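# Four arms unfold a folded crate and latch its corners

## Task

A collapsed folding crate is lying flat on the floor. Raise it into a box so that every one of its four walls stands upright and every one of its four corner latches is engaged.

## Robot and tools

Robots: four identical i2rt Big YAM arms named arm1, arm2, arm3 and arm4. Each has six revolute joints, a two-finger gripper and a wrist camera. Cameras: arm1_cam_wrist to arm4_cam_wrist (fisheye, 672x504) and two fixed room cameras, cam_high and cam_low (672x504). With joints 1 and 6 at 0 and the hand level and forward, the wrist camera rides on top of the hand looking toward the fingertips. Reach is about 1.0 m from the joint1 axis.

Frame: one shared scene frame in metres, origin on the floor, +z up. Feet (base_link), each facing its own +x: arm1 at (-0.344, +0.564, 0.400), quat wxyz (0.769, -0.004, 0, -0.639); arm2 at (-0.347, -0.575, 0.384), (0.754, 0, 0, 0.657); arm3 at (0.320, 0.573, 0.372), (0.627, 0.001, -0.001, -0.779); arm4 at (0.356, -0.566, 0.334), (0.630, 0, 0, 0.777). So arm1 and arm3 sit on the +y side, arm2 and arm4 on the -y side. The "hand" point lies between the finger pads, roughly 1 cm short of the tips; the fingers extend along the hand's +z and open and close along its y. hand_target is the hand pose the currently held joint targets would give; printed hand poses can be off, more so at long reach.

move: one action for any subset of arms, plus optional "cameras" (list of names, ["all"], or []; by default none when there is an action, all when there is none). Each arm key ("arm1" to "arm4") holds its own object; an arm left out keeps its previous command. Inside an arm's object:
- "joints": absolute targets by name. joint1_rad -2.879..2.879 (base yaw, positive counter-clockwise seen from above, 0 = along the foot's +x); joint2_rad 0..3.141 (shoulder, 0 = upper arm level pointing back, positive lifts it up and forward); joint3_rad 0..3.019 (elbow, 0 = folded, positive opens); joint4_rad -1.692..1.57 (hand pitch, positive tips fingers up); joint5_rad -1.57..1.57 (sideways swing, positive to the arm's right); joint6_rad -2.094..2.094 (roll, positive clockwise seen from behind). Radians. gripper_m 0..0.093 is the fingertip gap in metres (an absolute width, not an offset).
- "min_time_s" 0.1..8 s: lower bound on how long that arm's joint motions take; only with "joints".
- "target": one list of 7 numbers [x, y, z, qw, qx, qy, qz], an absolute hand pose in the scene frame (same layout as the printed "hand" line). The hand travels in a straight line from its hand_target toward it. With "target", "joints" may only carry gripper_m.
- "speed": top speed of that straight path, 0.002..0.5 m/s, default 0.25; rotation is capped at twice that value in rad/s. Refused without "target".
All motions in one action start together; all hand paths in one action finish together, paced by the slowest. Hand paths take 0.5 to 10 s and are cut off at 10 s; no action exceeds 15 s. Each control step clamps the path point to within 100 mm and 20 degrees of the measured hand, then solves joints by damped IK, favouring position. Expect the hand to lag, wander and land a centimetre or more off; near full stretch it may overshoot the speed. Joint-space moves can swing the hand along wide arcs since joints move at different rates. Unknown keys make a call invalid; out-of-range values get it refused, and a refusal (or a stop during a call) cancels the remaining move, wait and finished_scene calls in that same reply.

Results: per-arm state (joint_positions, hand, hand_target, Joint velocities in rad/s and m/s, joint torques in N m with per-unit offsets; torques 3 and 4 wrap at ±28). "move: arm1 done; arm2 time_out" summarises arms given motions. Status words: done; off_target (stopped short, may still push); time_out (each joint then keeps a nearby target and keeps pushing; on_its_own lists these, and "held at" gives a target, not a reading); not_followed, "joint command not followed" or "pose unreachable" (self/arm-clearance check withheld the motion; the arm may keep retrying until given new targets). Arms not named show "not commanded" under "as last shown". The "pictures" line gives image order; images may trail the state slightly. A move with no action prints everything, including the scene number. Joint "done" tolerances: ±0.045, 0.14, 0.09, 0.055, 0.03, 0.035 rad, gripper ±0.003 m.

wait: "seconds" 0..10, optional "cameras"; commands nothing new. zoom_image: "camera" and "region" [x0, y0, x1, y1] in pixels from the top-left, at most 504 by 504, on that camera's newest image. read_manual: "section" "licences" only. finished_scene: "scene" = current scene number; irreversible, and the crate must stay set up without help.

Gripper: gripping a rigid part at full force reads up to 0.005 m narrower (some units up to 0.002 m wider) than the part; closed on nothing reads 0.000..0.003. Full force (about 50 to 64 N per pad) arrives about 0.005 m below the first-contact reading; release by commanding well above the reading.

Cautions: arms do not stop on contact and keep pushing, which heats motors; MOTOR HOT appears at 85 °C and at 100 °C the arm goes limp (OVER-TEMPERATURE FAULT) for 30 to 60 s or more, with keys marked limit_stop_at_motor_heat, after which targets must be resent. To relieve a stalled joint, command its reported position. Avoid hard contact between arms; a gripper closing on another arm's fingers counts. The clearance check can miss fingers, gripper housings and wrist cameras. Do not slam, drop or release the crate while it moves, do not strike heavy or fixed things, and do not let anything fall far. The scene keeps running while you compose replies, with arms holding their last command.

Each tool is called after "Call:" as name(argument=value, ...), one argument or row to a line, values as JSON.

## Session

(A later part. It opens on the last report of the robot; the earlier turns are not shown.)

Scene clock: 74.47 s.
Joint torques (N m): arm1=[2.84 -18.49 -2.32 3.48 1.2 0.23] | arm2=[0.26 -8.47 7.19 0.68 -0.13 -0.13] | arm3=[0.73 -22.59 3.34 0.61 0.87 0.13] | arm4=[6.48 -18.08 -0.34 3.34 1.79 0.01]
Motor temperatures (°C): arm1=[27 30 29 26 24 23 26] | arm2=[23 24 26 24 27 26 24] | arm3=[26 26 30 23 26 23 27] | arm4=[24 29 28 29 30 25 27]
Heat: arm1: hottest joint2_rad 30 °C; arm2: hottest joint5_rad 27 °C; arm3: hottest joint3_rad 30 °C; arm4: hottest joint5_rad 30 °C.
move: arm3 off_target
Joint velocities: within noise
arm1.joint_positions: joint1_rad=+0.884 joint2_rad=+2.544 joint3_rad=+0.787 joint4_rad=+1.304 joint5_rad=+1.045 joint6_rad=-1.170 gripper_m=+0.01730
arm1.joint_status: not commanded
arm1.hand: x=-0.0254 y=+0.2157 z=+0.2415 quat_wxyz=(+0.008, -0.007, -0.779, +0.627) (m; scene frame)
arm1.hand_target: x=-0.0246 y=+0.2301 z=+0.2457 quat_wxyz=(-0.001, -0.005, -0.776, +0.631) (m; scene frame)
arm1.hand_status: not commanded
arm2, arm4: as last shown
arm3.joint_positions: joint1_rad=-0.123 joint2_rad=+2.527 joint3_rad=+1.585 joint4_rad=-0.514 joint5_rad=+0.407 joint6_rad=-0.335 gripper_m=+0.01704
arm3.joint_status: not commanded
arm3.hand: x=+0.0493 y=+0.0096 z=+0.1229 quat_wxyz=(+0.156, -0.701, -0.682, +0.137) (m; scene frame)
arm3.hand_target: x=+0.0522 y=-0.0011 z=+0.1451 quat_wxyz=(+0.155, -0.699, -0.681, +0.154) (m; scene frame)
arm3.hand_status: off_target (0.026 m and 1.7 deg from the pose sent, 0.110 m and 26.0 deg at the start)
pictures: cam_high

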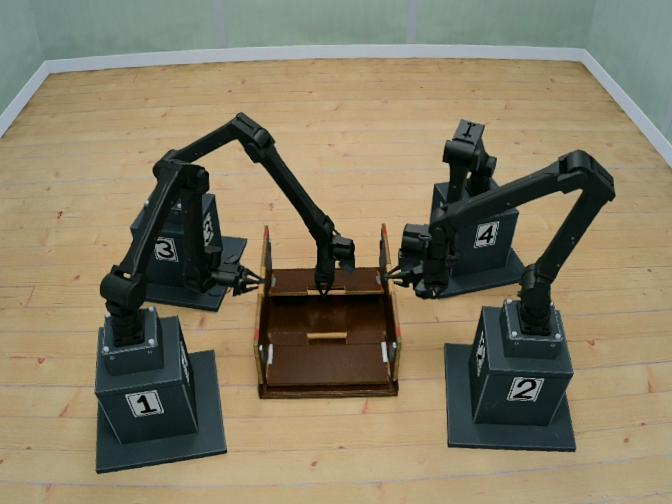

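Call:
move(
  arm3={"target": [0.109, -0.001, 0.219, -0.1990, 0.5934, 0.6736, -0.3934], "speed": 0.2},
  arm2={"target": [-0.079, 0.0205, 0.205, 0, 0.6997, -0.7145, 0], "speed": 0.3},
)

Call:
move(
  arm3={"target": [0.1915, -0.003, 0.258, -0.2480, 0.4126, 0.6602, -0.5768], "speed": 0.2},
  arm2={"target": [-0.075, 0.0055, 0.088, 0, 0.6997, -0.7145, 0], "speed": 0.2},
  cameras=["cam_high", "arm2_cam_wrist"],
)

Call:
zoom_image(
  camera="cam_high",
  region=[230, 190, 440, 400],
)

Scene clock: 79.27 s.
Joint torques (N m): arm1=[3.08 -18.02 -2.52 3.38 1.2 0.23] | arm2=[-1.03 -23.94 8.03 -0.13 -0.15 -0.13] | arm3=[0.26 -19.55 2.32 2.19 0.87 -0.27] | arm4=[6.48 -18.08 -0.34 3.34 1.79 0.01]
Motor temperatures (°C): arm1=[27 30 28 26 24 23 26] | arm2=[23 25 26 24 27 26 24] | arm3=[26 26 30 23 26 23 27] | arm4=[24 29 28 29 30 25 27]
Heat: arm1: hottest joint2_rad 30 °C; arm2: hottest joint5_rad 27 °C; arm3: hottest joint3_rad 30 °C; arm4: hottest joint5_rad 30 °C.
move: arm2 off_target; arm3 off_target
Joint velocities: within noise
arm1, arm4: as last shown
arm2.joint_positions: joint1_rad=-0.279 joint2_rad=+2.460 joint3_rad=+1.725 joint4_rad=-0.858 joint5_rad=+0.001 joint6_rad=-0.394 gripper_m=+0.05013
arm2.joint_status: not commanded
arm2.hand: x=-0.0889 y=+0.0071 z=+0.1970 quat_wxyz=(+0.010, +0.699, -0.715, +0.005) (m; scene frame)
arm2.hand_target: x=-0.0793 y=+0.0182 z=+0.2027 quat_wxyz=(+0.001, +0.700, -0.715, -0.001) (m; scene frame)
arm2.hand_status: off_target (0.018 m and 1.2 deg from the pose sent, 0.417 m and 2.4 deg at the start)
arm3.joint_positions: joint1_rad=+0.038 joint2_rad=+2.355 joint3_rad=+1.196 joint4_rad=+0.131 joint5_rad=+0.740 joint6_rad=-0.484 gripper_m=+0.01704
arm3.joint_status: not commanded
arm3.hand: x=+0.1002 y=+0.0089 z=+0.1976 quat_wxyz=(+0.202, -0.609, -0.668, +0.376) (m; scene frame)
arm3.hand_target: x=+0.1054 y=+0.0000 z=+0.2183 quat_wxyz=(+0.201, -0.595, -0.673, +0.391) (m; scene frame)
arm3.hand_status: off_target (0.025 m and 2.8 deg from the pose sent, 0.114 m and 32.3 deg at the start)
pictures: none

Scene clock: 81.70 s.
Joint torques (N m): arm1=[2.43 -17.96 -2.35 3.3 1.19 0.24] | arm2=[-1.08 -24.41 6.99 0.69 -0.09 -0.12] | arm3=[0.21 -16.15 2.41 3.78 -0.1 -0.64] | arm4=[6.53 -18.08 -0.34 3.34 1.79 0.01]
Motor temperatures (°C): arm1=[27 30 28 26 24 23 26] | arm2=[23 25 26 24 27 26 24] | arm3=[26 26 30 23 26 23 27] | arm4=[24 29 27 29 30 25 27]
Heat: arm1: hottest joint2_rad 30 °C; arm2: hottest joint5_rad 27 °C; arm3: hottest joint3_rad 30 °C; arm4: hottest joint5_rad 30 °C.
move: arm2 off_target; arm3 off_target
Joint velocities: within noise
arm1, arm4: as last shown
arm2.joint_positions: joint1_rad=-0.287 joint2_rad=+2.665 joint3_rad=+1.779 joint4_rad=-0.723 joint5_rad=+0.001 joint6_rad=-0.407 gripper_m=+0.05013
arm2.joint_status: not commanded
arm2.hand: x=-0.0907 y=-0.0088 z=+0.0846 quat_wxyz=(+0.018, +0.701, -0.713, +0.007) (m; scene frame)
arm2.hand_target: x=-0.0777 y=+0.0054 z=+0.0888 quat_wxyz=(+0.000, +0.701, -0.713, +0.000) (m; scene frame)
arm2.hand_status: off_target (0.021 m and 2.2 deg from the pose sent, 0.110 m and 1.2 deg at the start)
arm3.joint_positions: joint1_rad=+0.227 joint2_rad=+2.429 joint3_rad=+0.999 joint4_rad=+0.997 joint5_rad=+0.974 joint6_rad=-1.033 gripper_m=+0.01704
arm3.joint_status: not commanded
arm3.hand: x=+0.1828 y=+0.0092 z=+0.2475 quat_wxyz=(+0.249, -0.438, -0.653, +0.565) (m; scene frame)
arm3.hand_target: x=+0.1912 y=-0.0030 z=+0.2585 quat_wxyz=(+0.251, -0.413, -0.659, +0.576) (m; scene frame)
arm3.hand_status: off_target (0.018 m and 3.3 deg from the pose sent, 0.110 m and 32.7 deg at the start)
pictures: arm2_cam_wrist, cam_high

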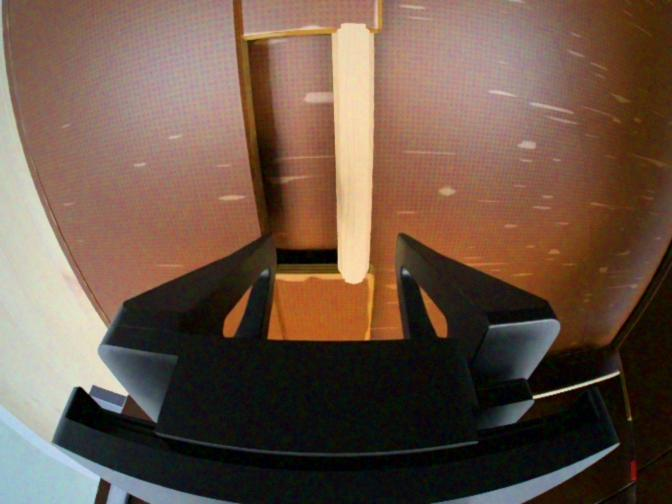

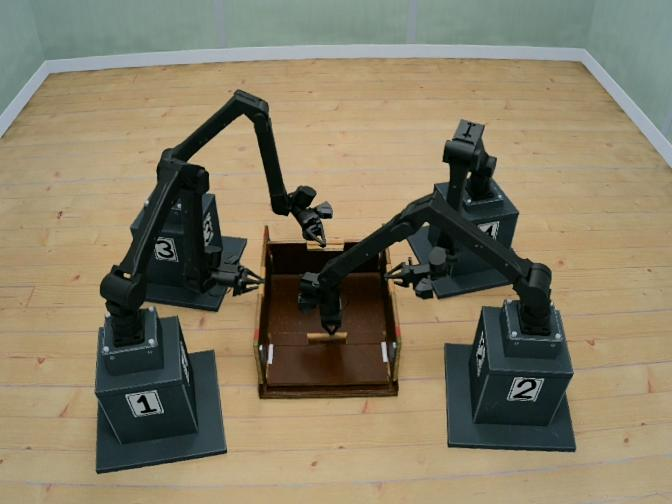

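Scaled by 2.400 from the camera's 672x504 image, which has a finer 960x720 frame.

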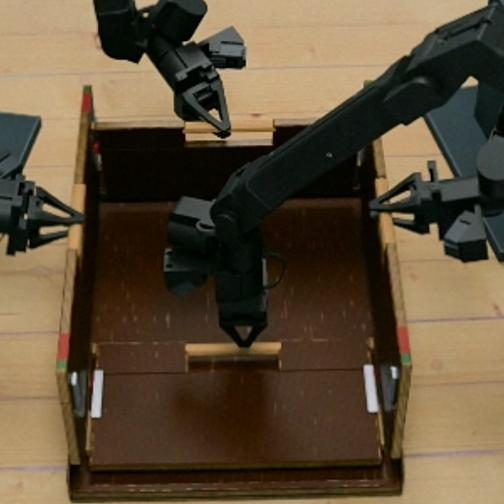

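Call:
move(
  arm3={"target": [0.2425, 0.002, 0.262, -0.2883, 0.3763, 0.6446, -0.5999], "speed": 0.1},
  arm2={"target": [-0.0665, 0.0055, 0.036, 0, 0.6997, -0.7145, 0], "speed": 0.15},
  cameras=["cam_high", "arm2_cam_wrist"],
)

Call:
zoom_image(
  camera="cam_high",
  region=[230, 190, 440, 400],
)

Scene clock: 85.20 s.
Joint torques (N m): arm1=[2.55 -17.96 -2.28 3.23 1.16 0.23] | arm2=[-1.14 -24.94 6.84 0.57 -0.1 -0.12] | arm3=[3.02 -15.62 2.4 3.26 0.54 -0.51] | arm4=[6.53 -18.08 -0.32 3.33 1.79 0.01]
Motor temperatures (°C): arm1=[27 30 28 26 24 23 26] | arm2=[23 26 26 24 27 26 24] | arm3=[26 26 29 23 26 23 28] | arm4=[24 29 27 29 31 25 27]
Heat: arm1: hottest joint2_rad 30 °C; arm2: hottest joint5_rad 27 °C; arm3: hottest joint3_rad 29 °C; arm4: hottest joint5_rad 31 °C.
move: arm2 off_target; arm3 off_target
Joint velocities: within noise
arm1, arm4: as last shown
arm2.joint_positions: joint1_rad=-0.310 joint2_rad=+2.792 joint3_rad=+1.881 joint4_rad=-0.697 joint5_rad=+0.001 joint6_rad=-0.420 gripper_m=+0.05013
arm2.joint_status: not commanded
arm2.hand: x=-0.0758 y=-0.0108 z=+0.0311 quat_wxyz=(+0.017, +0.698, -0.716, +0.007) (m; scene frame)
arm2.hand_target: x=-0.0641 y=+0.0030 z=+0.0359 quat_wxyz=(+0.000, +0.698, -0.716, +0.000) (m; scene frame)
arm2.hand_status: off_target (0.019 m and 2.1 deg from the pose sent, 0.056 m and 2.2 deg at the start)
arm3.joint_positions: joint1_rad=+0.307 joint2_rad=+2.480 joint3_rad=+1.016 joint4_rad=+1.166 joint5_rad=+1.086 joint6_rad=-1.197 gripper_m=+0.01704
arm3.joint_status: not commanded
arm3.hand: x=+0.2172 y=+0.0100 z=+0.2555 quat_wxyz=(+0.286, -0.402, -0.639, +0.591) (m; scene frame)
arm3.hand_target: x=+0.2394 y=+0.0010 z=+0.2621 quat_wxyz=(+0.286, -0.378, -0.645, +0.599) (m; scene frame)
arm3.hand_status: off_target (0.027 m and 3.2 deg from the pose sent, 0.062 m and 9.3 deg at the start)
pictures: arm2_cam_wrist, cam_high

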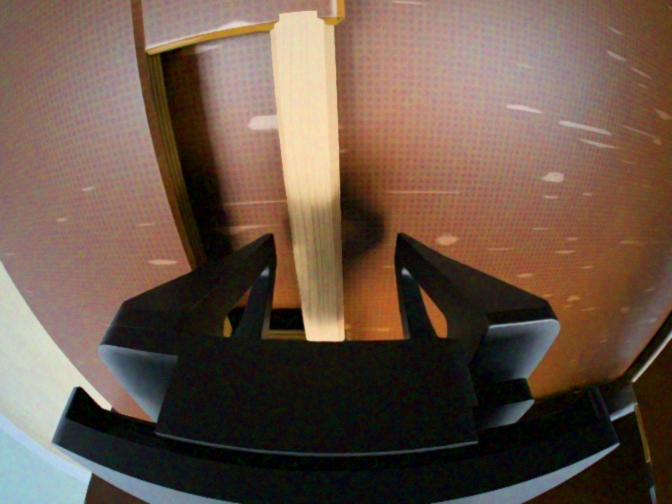

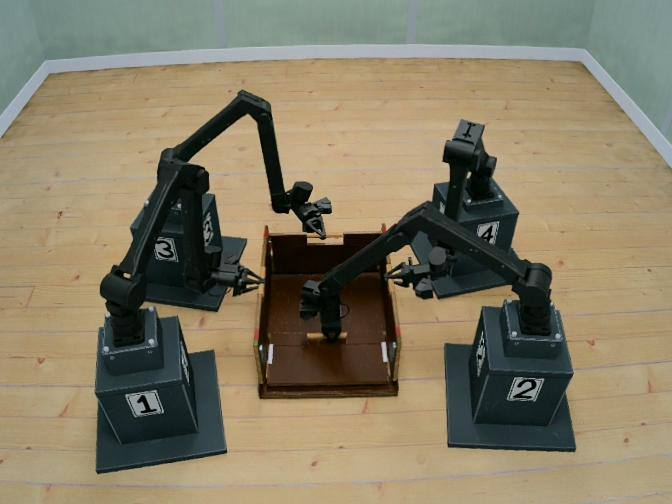

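Scaled by 2.400 from the camera's 672x504 image, which has a finer 960x720 frame.

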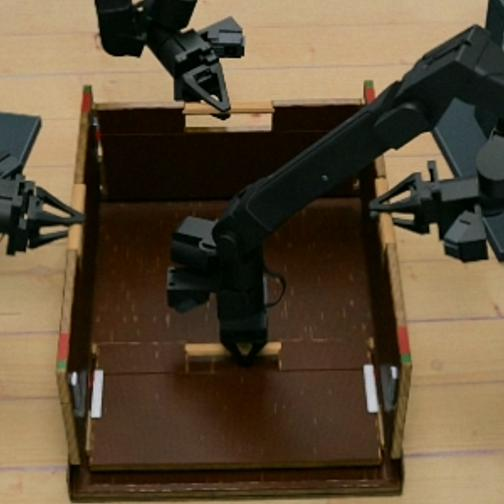

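Call:
move(
  arm3={"target": [0.276, 0.002, 0.264, -0.2883, 0.3763, 0.6446, -0.5999], "speed": 0.05},
  arm2={"target": [-0.0725, 0.0055, 0.036, 0, 0.6997, -0.7145, 0], "speed": 0.1, "joints": {"gripper_m": 0.012}},
  cameras=["arm2_cam_wrist", "cam_high"],
)

Call:
zoom_image(
  camera="cam_high",
  region=[230, 190, 440, 400],
)

Scene clock: 87.67 s.
Joint torques (N m): arm1=[3.08 -17.79 -2.37 3.49 1.18 0.22] | arm2=[0.26 -25.29 6.15 0.8 0.06 0.03] | arm3=[3.08 -16.91 2.61 1.62 0.83 -0.14] | arm4=[6.48 -18.08 -0.34 3.34 1.76 0.01]
Motor temperatures (°C): arm1=[27 30 28 26 24 23 26] | arm2=[23 26 26 24 27 26 24] | arm3=[26 26 29 23 26 23 28] | arm4=[24 29 27 29 31 25 27]
Heat: arm1: hottest joint2_rad 30 °C; arm2: hottest joint5_rad 27 °C; arm3: hottest joint3_rad 29 °C; arm4: hottest joint5_rad 31 °C.
move: arm2 off_target; arm3 off_target
Joint velocities: within noise
arm1, arm4: as last shown
arm2.joint_positions: joint1_rad=-0.302 joint2_rad=+2.792 joint3_rad=+1.881 joint4_rad=-0.697 joint5_rad=-0.010 joint6_rad=-0.433 gripper_m=+0.01726
arm2.joint_status: gripper_m off_target (ended at +0.01729, target +0.01200)
arm2.hand: x=-0.0818 y=-0.0079 z=+0.0311 quat_wxyz=(+0.019, +0.705, -0.709, +0.002) (m; scene frame)
arm2.hand_target: x=-0.0769 y=+0.0077 z=+0.0366 quat_wxyz=(+0.001, +0.705, -0.709, -0.004) (m; scene frame)
arm2.hand_status: off_target (0.017 m and 2.3 deg from the pose sent, 0.017 m and 2.1 deg at the start)
arm3.joint_positions: joint1_rad=+0.379 joint2_rad=+2.481 joint3_rad=+1.024 joint4_rad=+1.154 joint5_rad=+1.152 joint6_rad=-1.202 gripper_m=+0.01704
arm3.joint_status: not commanded
arm3.hand: x=+0.2519 y=+0.0107 z=+0.2575 quat_wxyz=(+0.292, -0.391, -0.639, +0.594) (m; scene frame)
arm3.hand_target: x=+0.2752 y=+0.0026 z=+0.2637 quat_wxyz=(+0.289, -0.376, -0.645, +0.600) (m; scene frame)
arm3.hand_status: off_target (0.026 m and 2.0 deg from the pose sent, 0.060 m and 3.2 deg at the start)
arm4.hand_target: x=-0.0250 y=-0.2120 z=+0.2575 quat_wxyz=(-0.643, +0.766, -0.003, -0.004) (m; scene frame)
pictures: arm2_cam_wrist, cam_high

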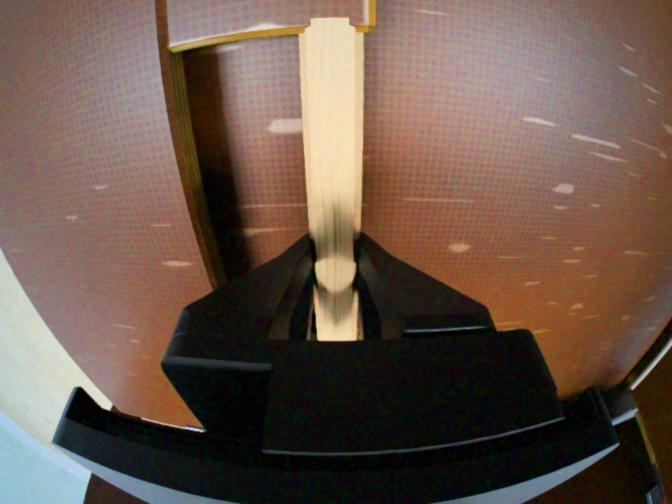

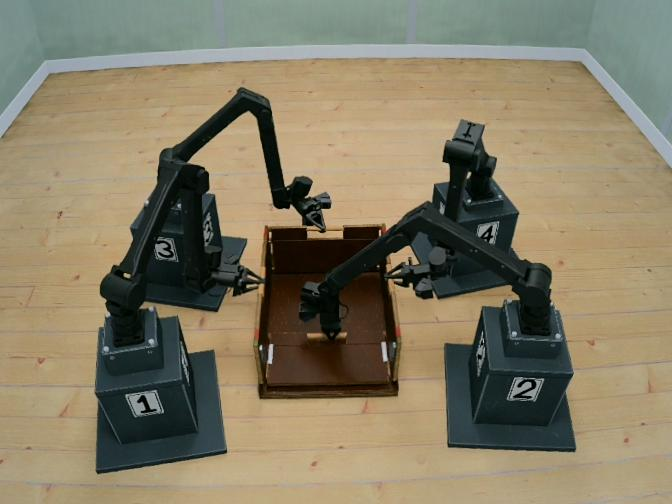

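Scaled by 2.400 from the camera's 672x504 image, which has a finer 960x720 frame.

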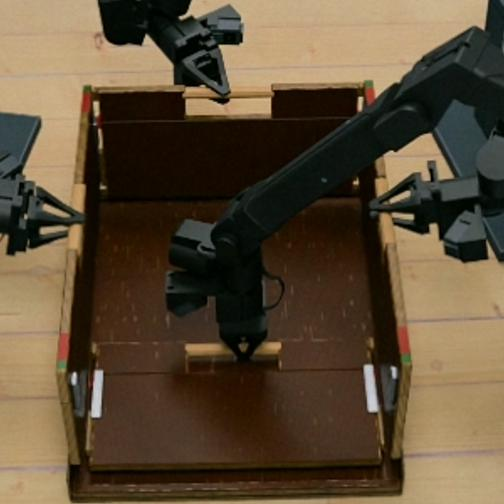

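Call:
move(
  arm3={"target": [0.292, 0.002, 0.264, -0.2883, 0.3763, 0.6446, -0.5999], "speed": 0.05},
  arm2={"target": [-0.0985, 0.0065, 0.148, -0.1514, 0.6831, -0.6976, 0.1546], "speed": 0.2},
)

Call:
move(
  arm2={"target": [-0.154, 0.0075, 0.223, -0.3934, 0.6736, -0.5934, 0.1990], "speed": 0.2},
  cameras=["cam_high"],
)

Call:
zoom_image(
  camera="cam_high",
  region=[230, 190, 440, 400],
)

Scene clock: 90.90 s.
Joint torques (N m): arm1=[2.73 -17.61 -2.33 3.37 1.18 0.2] | arm2=[0.73 -28.34 3.95 0.21 0.73 0.21] | arm3=[5.13 -16.38 2.51 1.52 0.87 -0.03] | arm4=[6.53 -18.08 -0.34 3.34 1.76 0.01]
Motor temperatures (°C): arm1=[27 30 28 26 24 23 26] | arm2=[23 26 26 24 27 26 25] | arm3=[26 26 29 23 26 23 28] | arm4=[24 30 27 29 31 25 28]
Heat: arm1: hottest joint2_rad 30 °C; arm2: hottest joint5_rad 27 °C; arm3: hottest joint3_rad 29 °C; arm4: hottest joint5_rad 31 °C.
move: arm2 off_target; arm3 off_target
Joint velocities: within noise
arm1, arm4: as last shown
arm2.joint_positions: joint1_rad=-0.164 joint2_rad=+2.572 joint3_rad=+1.607 joint4_rad=-0.519 joint5_rad=+0.409 joint6_rad=-0.314 gripper_m=+0.01726
arm2.joint_status: not commanded
arm2.hand: x=-0.0978 y=-0.0081 z=+0.1154 quat_wxyz=(-0.131, +0.690, -0.693, +0.161) (m; scene frame)
arm2.hand_target: x=-0.0973 y=+0.0088 z=+0.1468 quat_wxyz=(-0.154, +0.682, -0.698, +0.154) (m; scene frame)
arm2.hand_status: off_target (0.036 m and 2.6 deg from the pose sent, 0.119 m and 26.4 deg at the start)
arm3.joint_positions: joint1_rad=+0.382 joint2_rad=+2.480 joint3_rad=+1.036 joint4_rad=+1.126 joint5_rad=+1.181 joint6_rad=-1.186 gripper_m=+0.01704
arm3.joint_status: not commanded
arm3.hand: x=+0.2516 y=+0.0102 z=+0.2582 quat_wxyz=(+0.301, -0.399, -0.634, +0.591) (m; scene frame)
arm3.hand_target: x=+0.2903 y=+0.0021 z=+0.2647 quat_wxyz=(+0.288, -0.377, -0.644, +0.601) (m; scene frame)
arm3.hand_status: off_target (0.042 m and 3.4 deg from the pose sent, 0.042 m and 2.0 deg at the start)
pictures: none

Scene clock: 93.07 s.
Joint torques (N m): arm1=[2.61 -17.96 -2.35 3.41 1.21 0.2] | arm2=[0.79 -25.64 2.86 1.48 0.81 -0.11] | arm3=[4.89 -16.73 2.44 1.52 0.86 -0.05] | arm4=[6.53 -18.08 -0.34 3.34 1.76 0.01]
Motor temperatures (°C): arm1=[27 30 28 26 24 23 26] | arm2=[23 26 26 24 27 26 25] | arm3=[26 26 29 23 26 23 28] | arm4=[24 30 27 29 31 25 28]
Heat: arm1: hottest joint2_rad 30 °C; arm2: hottest joint5_rad 27 °C; arm3: hottest joint3_rad 29 °C; arm4: hottest joint5_rad 31 °C.
move: arm2 off_target
Joint velocities: within noise
arm1, arm3: as last shown
arm2.joint_positions: joint1_rad=+0.007 joint2_rad=+2.403 joint3_rad=+1.223 joint4_rad=+0.101 joint5_rad=+0.760 joint6_rad=-0.464 gripper_m=+0.01727
arm2.joint_status: not commanded
arm2.hand: x=-0.1517 y=-0.0076 z=+0.1902 quat_wxyz=(-0.369, +0.682, -0.595, +0.212) (m; scene frame)
arm2.hand_target: x=-0.1546 y=+0.0067 z=+0.2210 quat_wxyz=(-0.391, +0.676, -0.592, +0.202) (m; scene frame)
arm2.hand_status: off_target (0.036 m and 3.3 deg from the pose sent, 0.122 m and 32.6 deg at the start)
arm4.joint_positions: joint1_rad=+0.855 joint2_rad=+2.341 joint3_rad=+0.843 joint4_rad=+1.083 joint5_rad=+1.045 joint6_rad=-1.200 gripper_m=+0.01638
arm4.joint_status: not commanded
arm4.hand: x=-0.0160 y=-0.1863 z=+0.2432 quat_wxyz=(-0.631, +0.775, -0.010, +0.004) (m; scene frame)
arm4.hand_target: x=-0.0250 y=-0.2120 z=+0.2575 quat_wxyz=(-0.643, +0.766, -0.003, -0.004) (m; scene frame)
arm4.hand_status: not commanded
pictures: cam_high

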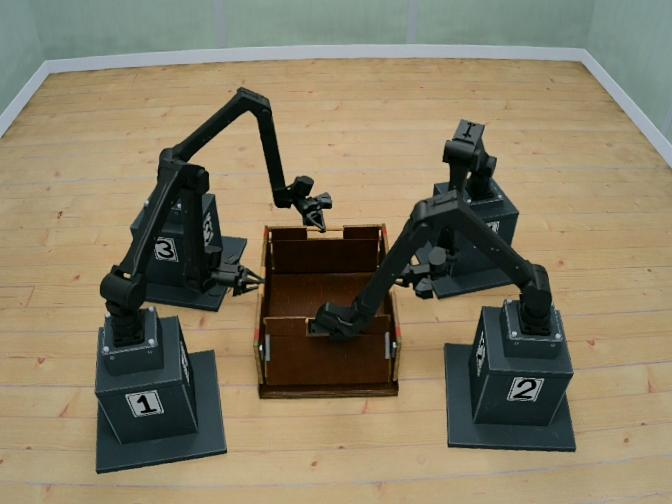

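Scaled by 2.400 from the camera's 672x504 image, which has a finer 960x720 frame.

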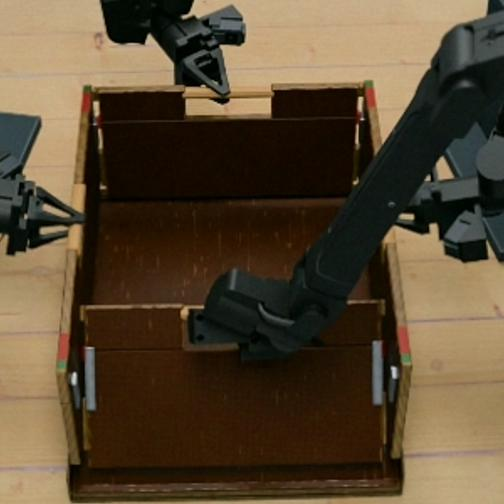

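Call:
move(
  arm2={"target": [-0.235, 0.009, 0.2635, -0.5768, 0.6602, -0.4126, 0.2480], "speed": 0.2},
)

Call:
move(
  arm2={"target": [-0.266, 0.010, 0.27, -0.5999, 0.6446, -0.3763, 0.2883], "speed": 0.15},
)

Call:
move(
  arm2={"target": [-0.300, 0.010, 0.268, -0.5999, 0.6446, -0.3763, 0.2883], "speed": 0.06},
  cameras=["cam_high"],
)

Call:
zoom_image(
  camera="cam_high",
  region=[230, 190, 440, 400],
)

Scene clock: 97.33 s.
Joint torques (N m): arm1=[2.26 -17.73 -2.3 3.52 1.19 0.2] | arm2=[-0.09 -22.07 2.97 3.03 0.47 -0.54] | arm3=[5.66 -16.97 2.35 1.42 0.89 -0.03] | arm4=[6.53 -18.08 -0.34 3.33 1.76 0.01]
Motor temperatures (°C): arm1=[27 30 28 26 24 23 26] | arm2=[23 27 26 24 27 26 25] | arm3=[26 26 29 23 26 23 28] | arm4=[24 30 27 29 32 25 28]
Heat: arm1: hottest joint2_rad 30 °C; arm2: hottest joint2_rad 27 °C; arm3: hottest joint3_rad 29 °C; arm4: hottest joint5_rad 32 °C.
move: arm2 off_target
Joint velocities: within noise
arm1, arm3, arm4: as last shown
arm2.joint_positions: joint1_rad=+0.195 joint2_rad=+2.479 joint3_rad=+1.036 joint4_rad=+0.963 joint5_rad=+0.984 joint6_rad=-1.029 gripper_m=+0.01726
arm2.joint_status: not commanded
arm2.hand: x=-0.2342 y=-0.0056 z=+0.2363 quat_wxyz=(-0.556, +0.673, -0.418, +0.251) (m; scene frame)
arm2.hand_target: x=-0.2347 y=+0.0101 z=+0.2638 quat_wxyz=(-0.578, +0.658, -0.414, +0.248) (m; scene frame)
arm2.hand_status: off_target (0.031 m and 2.9 deg from the pose sent, 0.112 m and 32.2 deg at the start)
pictures: none

Scene clock: 98.77 s.
Joint torques (N m): arm1=[2.78 -17.32 -2.4 3.44 1.22 0.16] | arm2=[0.56 -22.3 3.06 2.99 1.08 -0.66] | arm3=[4.89 -17.14 2.58 1.43 0.83 -0.06] | arm4=[6.53 -18.08 -0.34 3.36 1.76 0.01]
Motor temperatures (°C): arm1=[27 30 28 26 24 23 26] | arm2=[23 27 26 24 27 26 25] | arm3=[26 26 29 23 26 23 28] | arm4=[24 30 27 29 32 25 28]
Heat: arm1: hottest joint2_rad 30 °C; arm2: hottest joint2_rad 27 °C; arm3: hottest joint3_rad 29 °C; arm4: hottest joint5_rad 32 °C.
move: arm2 off_target
Joint velocities: within noise
arm1.joint_positions: joint1_rad=+0.884 joint2_rad=+2.544 joint3_rad=+0.787 joint4_rad=+1.304 joint5_rad=+1.045 joint6_rad=-1.170 gripper_m=+0.01730
arm1.joint_status: not commanded
arm1.hand: x=-0.0254 y=+0.2157 z=+0.2415 quat_wxyz=(+0.008, -0.007, -0.779, +0.627) (m; scene frame)
arm1.hand_target: x=-0.0246 y=+0.2301 z=+0.2457 quat_wxyz=(-0.001, -0.005, -0.776, +0.631) (m; scene frame)
arm1.hand_status: not commanded
arm2.joint_positions: joint1_rad=+0.242 joint2_rad=+2.533 joint3_rad=+1.059 joint4_rad=+1.118 joint5_rad=+1.071 joint6_rad=-1.190 gripper_m=+0.01726
arm2.joint_status: not commanded
arm2.hand: x=-0.2529 y=-0.0061 z=+0.2403 quat_wxyz=(-0.578, +0.659, -0.385, +0.289) (m; scene frame)
arm2.hand_target: x=-0.2593 y=+0.0086 z=+0.2689 quat_wxyz=(-0.596, +0.644, -0.381, +0.291) (m; scene frame)
arm2.hand_status: off_target (0.036 m and 3.2 deg from the pose sent, 0.049 m and 8.8 deg at the start)
arm3, arm4: as last shown
pictures: none

Scene clock: 99.97 s.
Joint torques (N m): arm1=[2.78 -18.08 -2.32 3.26 1.23 0.21] | arm2=[2.96 -22.59 3.23 1.65 0.79 -0.17] | arm3=[4.84 -16.85 2.55 1.43 0.87 -0.01] | arm4=[6.53 -18.08 -0.34 3.34 1.76 0.01]
Motor temperatures (°C): arm1=[27 30 28 26 24 23 26] | arm2=[23 27 26 25 27 26 25] | arm3=[26 26 29 23 26 23 28] | arm4=[24 30 27 29 32 25 28]
Heat: arm1: hottest joint2_rad 30 °C; arm2: hottest joint2_rad 27 °C; arm3: hottest joint3_rad 29 °C; arm4: hottest joint5_rad 32 °C.
move: arm2 off_target
Joint velocities: within noise
arm1, arm3, arm4: as last shown
arm2.joint_positions: joint1_rad=+0.297 joint2_rad=+2.538 joint3_rad=+1.074 joint4_rad=+1.113 joint5_rad=+1.143 joint6_rad=-1.203 gripper_m=+0.01726
arm2.joint_status: not commanded
arm2.hand: x=-0.2781 y=-0.0063 z=+0.2439 quat_wxyz=(-0.581, +0.653, -0.379, +0.302) (m; scene frame)
arm2.hand_target: x=-0.2995 y=+0.0097 z=+0.2675 quat_wxyz=(-0.600, +0.645, -0.376, +0.289) (m; scene frame)
arm2.hand_status: off_target (0.036 m and 2.9 deg from the pose sent, 0.057 m and 3.2 deg at the start)
pictures: cam_high

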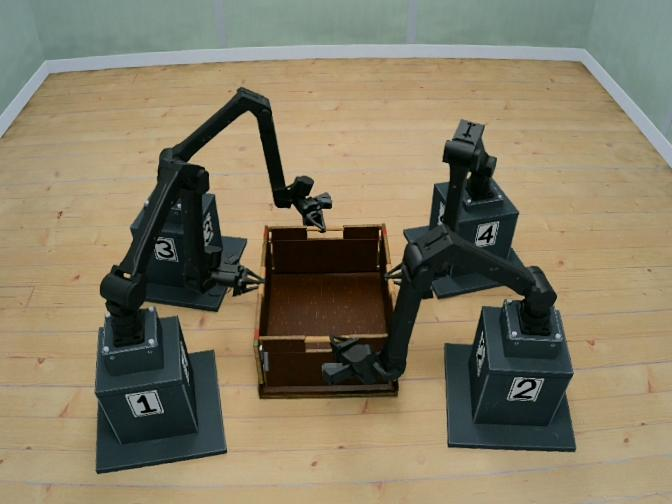

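Scaled by 2.400 from the camera's 672x504 image, which has a finer 960x720 frame.

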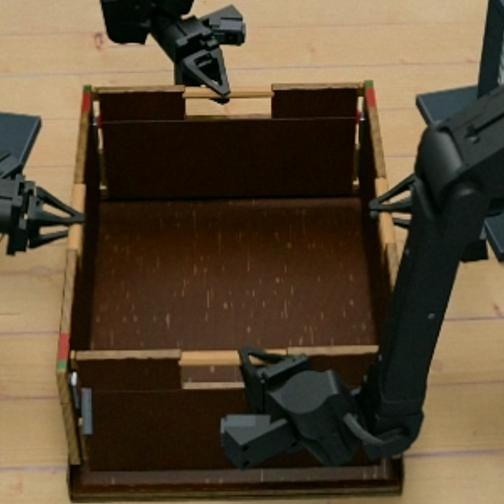

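Call:
move(
  arm2={"target": [-0.325, 0.010, 0.268, -0.5999, 0.6446, -0.3763, 0.2883], "speed": 0.05},
  cameras=["cam_high"],
)

Call:
zoom_image(
  camera="cam_high",
  region=[230, 190, 440, 400],
)

Scene clock: 101.73 s.
Joint torques (N m): arm1=[2.67 -18.02 -2.19 3.43 1.2 0.19] | arm2=[3.78 -23 3.23 1.2 0.48 0.04] | arm3=[5.25 -16.38 2.45 1.54 0.85 -0.05] | arm4=[6.53 -18.08 -0.32 3.33 1.76 0.01]
Motor temperatures (°C): arm1=[27 30 28 26 24 23 26] | arm2=[23 27 26 25 27 26 25] | arm3=[26 26 29 23 26 23 28] | arm4=[24 30 27 29 32 25 28]
Heat: arm1: hottest joint2_rad 30 °C; arm2: hottest joint2_rad 27 °C; arm3: hottest joint3_rad 29 °C; arm4: hottest joint5_rad 32 °C.
move: arm2 off_target
Joint velocities: within noise
arm1: as last shown
arm1.joint_positions: joint1_rad=+0.884 joint2_rad=+2.544 joint3_rad=+0.787 joint4_rad=+1.304 joint5_rad=+1.045 joint6_rad=-1.170 gripper_m=+0.01729
arm1.hand_target: x=-0.0245 y=+0.2301 z=+0.2457 quat_wxyz=(-0.001, -0.005, -0.776, +0.631) (m; scene frame)
arm2.joint_positions: joint1_rad=+0.337 joint2_rad=+2.538 joint3_rad=+1.090 joint4_rad=+1.073 joint5_rad=+1.196 joint6_rad=-1.185 gripper_m=+0.01726
arm2.joint_status: not commanded
arm2.hand: x=-0.2967 y=-0.0064 z=+0.2442 quat_wxyz=(-0.580, +0.651, -0.378, +0.311) (m; scene frame)
arm2.hand_target: x=-0.3243 y=+0.0098 z=+0.2675 quat_wxyz=(-0.600, +0.644, -0.376, +0.288) (m; scene frame)
arm2.hand_status: off_target (0.040 m and 3.5 deg from the pose sent, 0.055 m and 2.9 deg at the start)
arm3.joint_positions: joint1_rad=+0.382 joint2_rad=+2.481 joint3_rad=+1.036 joint4_rad=+1.126 joint5_rad=+1.181 joint6_rad=-1.186 gripper_m=+0.01704
arm3.joint_status: not commanded
arm3.hand: x=+0.2516 y=+0.0106 z=+0.2574 quat_wxyz=(+0.301, -0.398, -0.634, +0.591) (m; scene frame)
arm3.hand_target: x=+0.2903 y=+0.0024 z=+0.2639 quat_wxyz=(+0.288, -0.376, -0.644, +0.600) (m; scene frame)
arm3.hand_status: not commanded
arm4.joint_positions: joint1_rad=+0.855 joint2_rad=+2.341 joint3_rad=+0.843 joint4_rad=+1.083 joint5_rad=+1.047 joint6_rad=-1.200 gripper_m=+0.01638
arm4.joint_status: not commanded
arm4.hand: x=-0.0157 y=-0.1863 z=+0.2432 quat_wxyz=(-0.632, +0.775, -0.011, +0.005) (m; scene frame)
arm4.hand_target: x=-0.0247 y=-0.2120 z=+0.2576 quat_wxyz=(-0.644, +0.765, -0.003, -0.003) (m; scene frame)
arm4.hand_status: not commanded
pictures: cam_high

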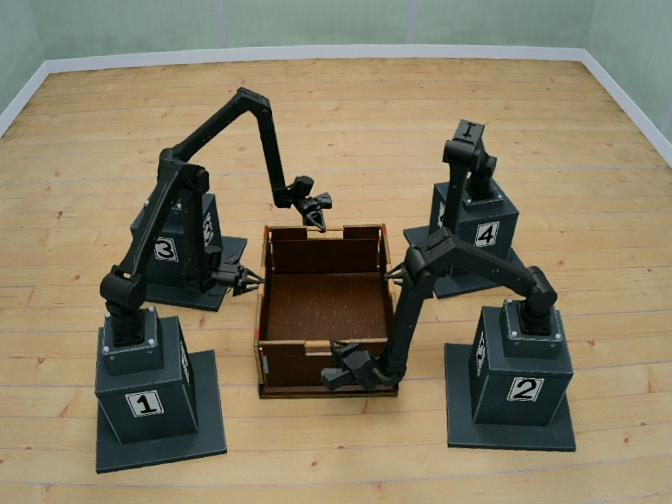

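Scaled by 2.400 from the camera's 672x504 image, which has a finer 960x720 frame.

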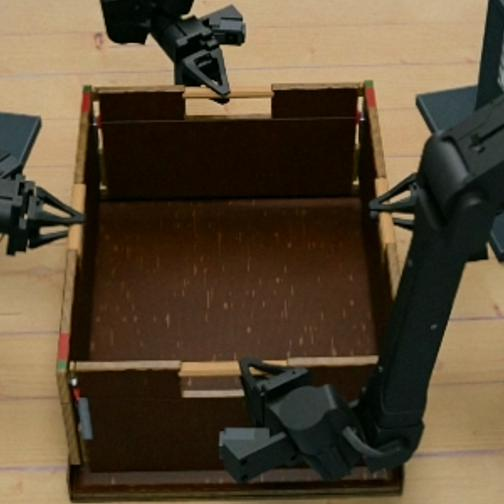

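Call:
move(
  arm2={"target": [-0.340, 0.010, 0.268, -0.5999, 0.6446, -0.3763, 0.2883], "speed": 0.05},
  cameras=["cam_high"],
)

Call:
zoom_image(
  camera="cam_high",
  region=[250, 300, 420, 400],
)

Call:
zoom_image(
  camera="cam_high",
  region=[250, 210, 420, 310],
)

Scene clock: 104.07 s.
Joint torques (N m): arm1=[2.96 -17.61 -2.29 3.49 1.19 0.24] | arm2=[5.95 -23.3 3.12 0.94 0.51 0.08] | arm3=[4.72 -16.62 2.37 1.36 0.85 -0.04] | arm4=[6.53 -18.08 -0.34 3.34 1.76 0.01]
Motor temperatures (°C): arm1=[27 30 28 26 24 23 26] | arm2=[23 28 26 25 27 26 25] | arm3=[26 26 29 23 26 23 28] | arm4=[24 30 27 29 32 25 28]
Heat: arm1: hottest joint2_rad 30 °C; arm2: hottest joint2_rad 28 °C; arm3: hottest joint3_rad 29 °C; arm4: hottest joint5_rad 32 °C.
move: arm2 off_target
Joint velocities: within noise
arm1, arm3, arm4: as last shown
arm2.joint_positions: joint1_rad=+0.340 joint2_rad=+2.538 joint3_rad=+1.102 joint4_rad=+1.042 joint5_rad=+1.223 joint6_rad=-1.170 gripper_m=+0.01726
arm2.joint_status: not commanded
arm2.hand: x=-0.2967 y=-0.0064 z=+0.2442 quat_wxyz=(-0.577, +0.646, -0.384, +0.321) (m; scene frame)
arm2.hand_target: x=-0.3387 y=+0.0093 z=+0.2673 quat_wxyz=(-0.599, +0.646, -0.374, +0.291) (m; scene frame)
arm2.hand_status: off_target (0.052 m and 4.6 deg from the pose sent, 0.052 m and 3.5 deg at the start)
pictures: cam_high

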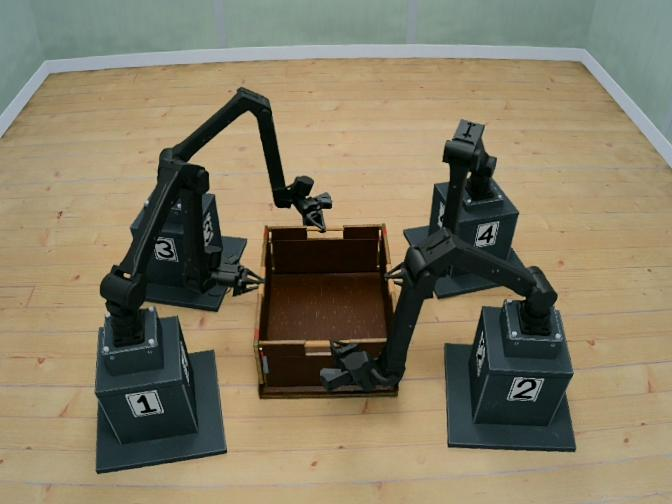

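Scaled by 2.965 from the camera's 672x504 image, which has a finer 960x720 frame.

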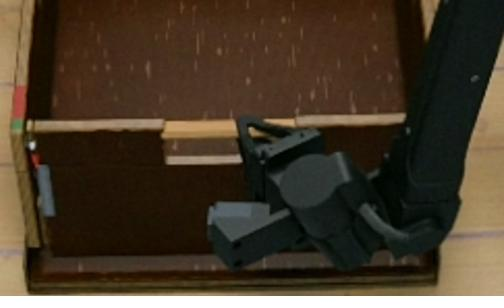

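Scaled by 2.965 from the camera's 672x504 image, which has a finer 960x720 frame.

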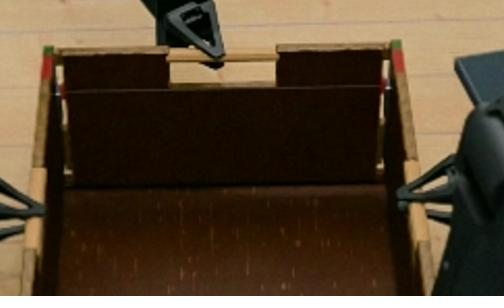

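Call:
move(
  arm3={"target": [0.212, 0.002, 0.266, -0.2883, 0.3763, 0.6446, -0.5999], "speed": 0.1},
  arm2={"target": [-0.254, 0.010, 0.270, -0.5999, 0.6446, -0.3763, 0.2883], "speed": 0.1},
  cameras=["cam_high"],
)

Call:
zoom_image(
  camera="cam_high",
  region=[230, 190, 440, 400],
)

Scene clock: 106.83 s.
Joint torques (N m): arm1=[2.26 -17.49 -2.4 3.54 1.2 0.2] | arm2=[-5.77 -22.36 3.12 2.28 -0.15 -0.41] | arm3=[-5.42 -16.21 2.36 2.54 -0.48 -0.54] | arm4=[6.48 -18.08 -0.35 3.34 1.76 0.01]
Motor temperatures (°C): arm1=[27 30 28 26 25 23 26] | arm2=[23 28 26 25 27 26 25] | arm3=[26 26 29 23 26 23 28] | arm4=[24 30 27 29 32 25 28]
Heat: arm1: hottest joint2_rad 30 °C; arm2: hottest joint2_rad 28 °C; arm3: hottest joint3_rad 29 °C; arm4: hottest joint5_rad 32 °C.
move: arm2 off_target; arm3 off_target
Joint velocities: within noise
arm1, arm4: as last shown
arm2.joint_positions: joint1_rad=+0.317 joint2_rad=+2.538 joint3_rad=+1.048 joint4_rad=+1.168 joint5_rad=+1.088 joint6_rad=-1.225 gripper_m=+0.01726
arm2.joint_status: not commanded
arm2.hand: x=-0.2935 y=-0.0061 z=+0.2442 quat_wxyz=(-0.593, +0.666, -0.359, +0.275) (m; scene frame)
arm2.hand_target: x=-0.2602 y=+0.0073 z=+0.2699 quat_wxyz=(-0.601, +0.643, -0.378, +0.286) (m; scene frame)
arm2.hand_status: off_target (0.050 m and 3.6 deg from the pose sent, 0.052 m and 4.6 deg at the start)
arm3.joint_positions: joint1_rad=+0.362 joint2_rad=+2.480 joint3_rad=+0.998 joint4_rad=+1.212 joint5_rad=+1.072 joint6_rad=-1.219 gripper_m=+0.01703
arm3.joint_status: not commanded
arm3.hand: x=+0.2490 y=+0.0091 z=+0.2585 quat_wxyz=(+0.264, -0.379, -0.649, +0.604) (m; scene frame)
arm3.hand_target: x=+0.2185 y=+0.0034 z=+0.2672 quat_wxyz=(+0.287, -0.377, -0.645, +0.599) (m; scene frame)
arm3.hand_status: off_target (0.038 m and 2.8 deg from the pose sent, 0.041 m and 3.3 deg at the start)
arm4.hand_target: x=-0.0248 y=-0.2120 z=+0.2576 quat_wxyz=(-0.644, +0.765, -0.003, -0.003) (m; scene frame)
pictures: cam_high

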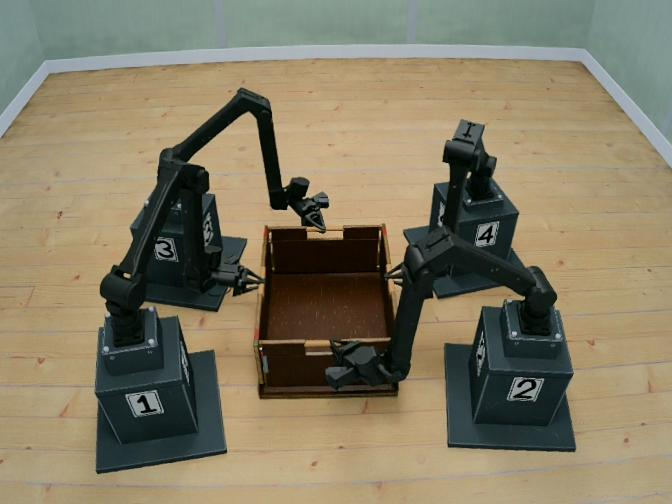

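Scaled by 2.400 from the camera's 672x504 image, which has a finer 960x720 frame.

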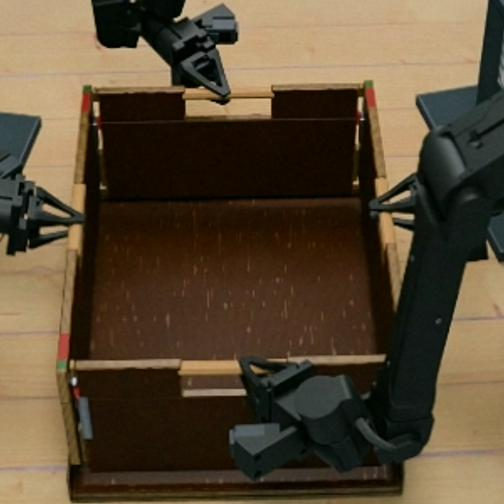

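Call:
move(
  arm3={"target": [0.253, 0.003, 0.266, -0.2883, 0.3763, 0.6446, -0.5999], "speed": 0.1},
  arm2={"target": [-0.295, 0.008, 0.268, -0.5999, 0.6446, -0.3763, 0.2883], "speed": 0.1},
  arm1={"target": [-0.0255, 0.222, 0.245, 0, 0, 0.7771, -0.6293], "speed": 0.05},
  arm4={"target": [-0.0215, -0.196, 0.2575, -0.6428, 0.766, 0, 0], "speed": 0.05},
)

Call:
move(
  arm1={"joints": {"gripper_m": 0.06}},
  arm2={"joints": {"gripper_m": 0.06}},
  arm3={"joints": {"gripper_m": 0.06}},
  arm4={"joints": {"gripper_m": 0.06}},
  cameras=["cam_high"],
)

Call:
zoom_image(
  camera="cam_high",
  region=[230, 190, 440, 400],
)

Scene clock: 111.20 s.
Joint torques (N m): arm1=[0.38 -18.37 -2.04 3.4 0.31 0.04] | arm2=[-0.09 -22.53 3.47 1.26 0.83 -0.1] | arm3=[-0.26 -16.32 2.77 1.35 0.75 -0.25] | arm4=[3.78 -17.73 0.77 3.38 0.87 -0.26]
Motor temperatures (°C): arm1=[27 30 28 26 25 23 26] | arm2=[23 28 26 25 27 26 25] | arm3=[26 26 28 23 26 23 28] | arm4=[24 30 27 29 32 25 28]
Heat: arm1: hottest joint2_rad 30 °C; arm2: hottest joint2_rad 28 °C; arm3: hottest joint3_rad 28 °C; arm4: hottest joint5_rad 32 °C.
move: arm1 done; arm2 off_target; arm3 off_target; arm4 off_target
Joint velocities: within noise
arm1.joint_positions: joint1_rad=+0.883 joint2_rad=+2.545 joint3_rad=+0.787 joint4_rad=+1.312 joint5_rad=+1.039 joint6_rad=-1.172 gripper_m=+0.01729
arm1.joint_status: not commanded
arm1.hand: x=-0.0248 y=+0.2153 z=+0.2416 quat_wxyz=(+0.005, -0.007, -0.779, +0.627) (m; scene frame)
arm1.hand_target: x=-0.0255 y=+0.2221 z=+0.2450 quat_wxyz=(+0.000, -0.001, -0.777, +0.629) (m; scene frame)
arm1.hand_status: done (0.008 m and 1.0 deg from the pose sent, 0.007 m and 1.3 deg at the start)
arm2.joint_positions: joint1_rad=+0.323 joint2_rad=+2.538 joint3_rad=+1.062 joint4_rad=+1.138 joint5_rad=+1.125 joint6_rad=-1.214 gripper_m=+0.01726
arm2.joint_status: not commanded
arm2.hand: x=-0.2940 y=-0.0062 z=+0.2441 quat_wxyz=(-0.588, +0.661, -0.365, +0.288) (m; scene frame)
arm2.hand_target: x=-0.2957 y=+0.0090 z=+0.2674 quat_wxyz=(-0.600, +0.647, -0.374, +0.285) (m; scene frame)
arm2.hand_status: off_target (0.028 m and 2.7 deg from the pose sent, 0.028 m and 3.6 deg at the start)
arm3.joint_positions: joint1_rad=+0.367 joint2_rad=+2.480 joint3_rad=+1.006 joint4_rad=+1.192 joint5_rad=+1.102 joint6_rad=-1.215 gripper_m=+0.01703
arm3.joint_status: not commanded
arm3.hand: x=+0.2490 y=+0.0103 z=+0.2581 quat_wxyz=(+0.276, -0.383, -0.646, +0.600) (m; scene frame)
arm3.hand_target: x=+0.2533 y=+0.0024 z=+0.2655 quat_wxyz=(+0.286, -0.375, -0.647, +0.600) (m; scene frame)
arm3.hand_status: off_target (0.011 m and 1.6 deg from the pose sent, 0.010 m and 2.8 deg at the start)
arm4.joint_positions: joint1_rad=+0.853 joint2_rad=+2.341 joint3_rad=+0.842 joint4_rad=+1.089 joint5_rad=+1.036 joint6_rad=-1.205 gripper_m=+0.01638
arm4.joint_status: not commanded
arm4.hand: x=-0.0166 y=-0.1859 z=+0.2432 quat_wxyz=(-0.631, +0.776, -0.008, +0.001) (m; scene frame)
arm4.hand_target: x=-0.0215 y=-0.1961 z=+0.2568 quat_wxyz=(-0.642, +0.767, +0.000, +0.000) (m; scene frame)
arm4.hand_status: off_target (0.018 m and 2.0 deg from the pose sent, 0.018 m and 2.1 deg at the start)
pictures: none

Scene clock: 111.93 s.
Joint torques (N m): arm1=[0.62 -17.32 -1.16 2.47 0.3 0.03] | arm2=[0.09 -22.48 3.22 1.21 0.33 -0.03] | arm3=[0.26 -16.73 2.7 1.57 0.38 0.05] | arm4=[2.02 -16.21 2.03 2.21 0.16 -0.02]
Motor temperatures (°C): arm1=[27 30 28 26 24 23 26] | arm2=[23 28 26 25 27 26 25] | arm3=[26 26 28 23 26 23 28] | arm4=[24 30 27 29 32 25 28]
Heat: arm1: hottest joint2_rad 30 °C; arm2: hottest joint2_rad 28 °C; arm3: hottest joint3_rad 28 °C; arm4: hottest joint5_rad 32 °C.
move: arm1 done; arm2 done; arm3 done; arm4 done
Joint velocities: within noise
arm1.joint_positions: joint1_rad=+0.898 joint2_rad=+2.544 joint3_rad=+0.772 joint4_rad=+1.328 joint5_rad=+1.039 joint6_rad=-1.172 gripper_m=+0.05991
arm1.joint_status: all done
arm1.hand: x=-0.0241 y=+0.2227 z=+0.2435 quat_wxyz=(-0.001, -0.002, -0.778, +0.628) (m; scene frame)
arm1.hand_target: x=-0.0226 y=+0.2254 z=+0.2453 quat_wxyz=(-0.003, +0.003, -0.777, +0.629) (m; scene frame)
arm1.hand_status: not commanded
arm2.joint_positions: joint1_rad=+0.314 joint2_rad=+2.536 joint3_rad=+1.065 joint4_rad=+1.138 joint5_rad=+1.137 joint6_rad=-1.228 gripper_m=+0.05984
arm2.joint_status: all done
arm2.hand: x=-0.2878 y=-0.0067 z=+0.2461 quat_wxyz=(-0.585, +0.658, -0.368, +0.298) (m; scene frame)
arm2.hand_target: x=-0.2903 y=+0.0083 z=+0.2678 quat_wxyz=(-0.598, +0.646, -0.375, +0.290) (m; scene frame)
arm2.hand_status: not commanded
arm3.joint_positions: joint1_rad=+0.359 joint2_rad=+2.480 joint3_rad=+1.007 joint4_rad=+1.191 joint5_rad=+1.111 joint6_rad=-1.252 gripper_m=+0.05984
arm3.joint_status: all done
arm3.hand: x=+0.2439 y=+0.0115 z=+0.2586 quat_wxyz=(+0.293, -0.376, -0.649, +0.593) (m; scene frame)
arm3.hand_target: x=+0.2490 y=+0.0026 z=+0.2655 quat_wxyz=(+0.291, -0.374, -0.647, +0.597) (m; scene frame)
arm3.hand_status: not commanded
arm4.joint_positions: joint1_rad=+0.883 joint2_rad=+2.325 joint3_rad=+0.816 joint4_rad=+1.117 joint5_rad=+1.057 joint6_rad=-1.237 gripper_m=+0.05990
arm4.joint_status: all done
arm4.hand: x=-0.0186 y=-0.1995 z=+0.2522 quat_wxyz=(-0.637, +0.771, +0.004, +0.004) (m; scene frame)
arm4.hand_target: x=-0.0201 y=-0.2005 z=+0.2558 quat_wxyz=(-0.640, +0.768, +0.008, +0.004) (m; scene frame)
arm4.hand_status: not commanded
pictures: cam_high

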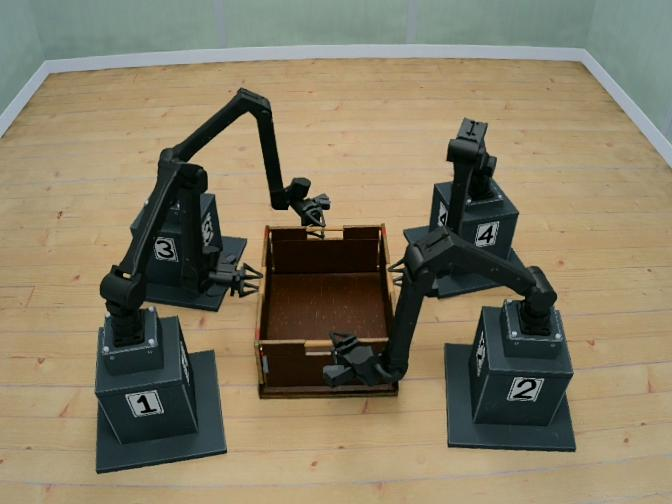

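Scaled by 2.400 from the camera's 672x504 image, which has a finer 960x720 frame.

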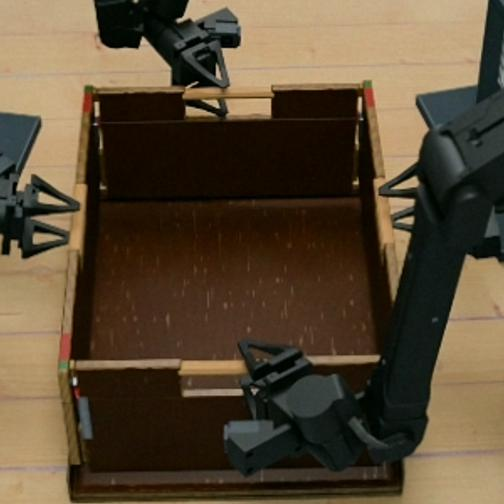

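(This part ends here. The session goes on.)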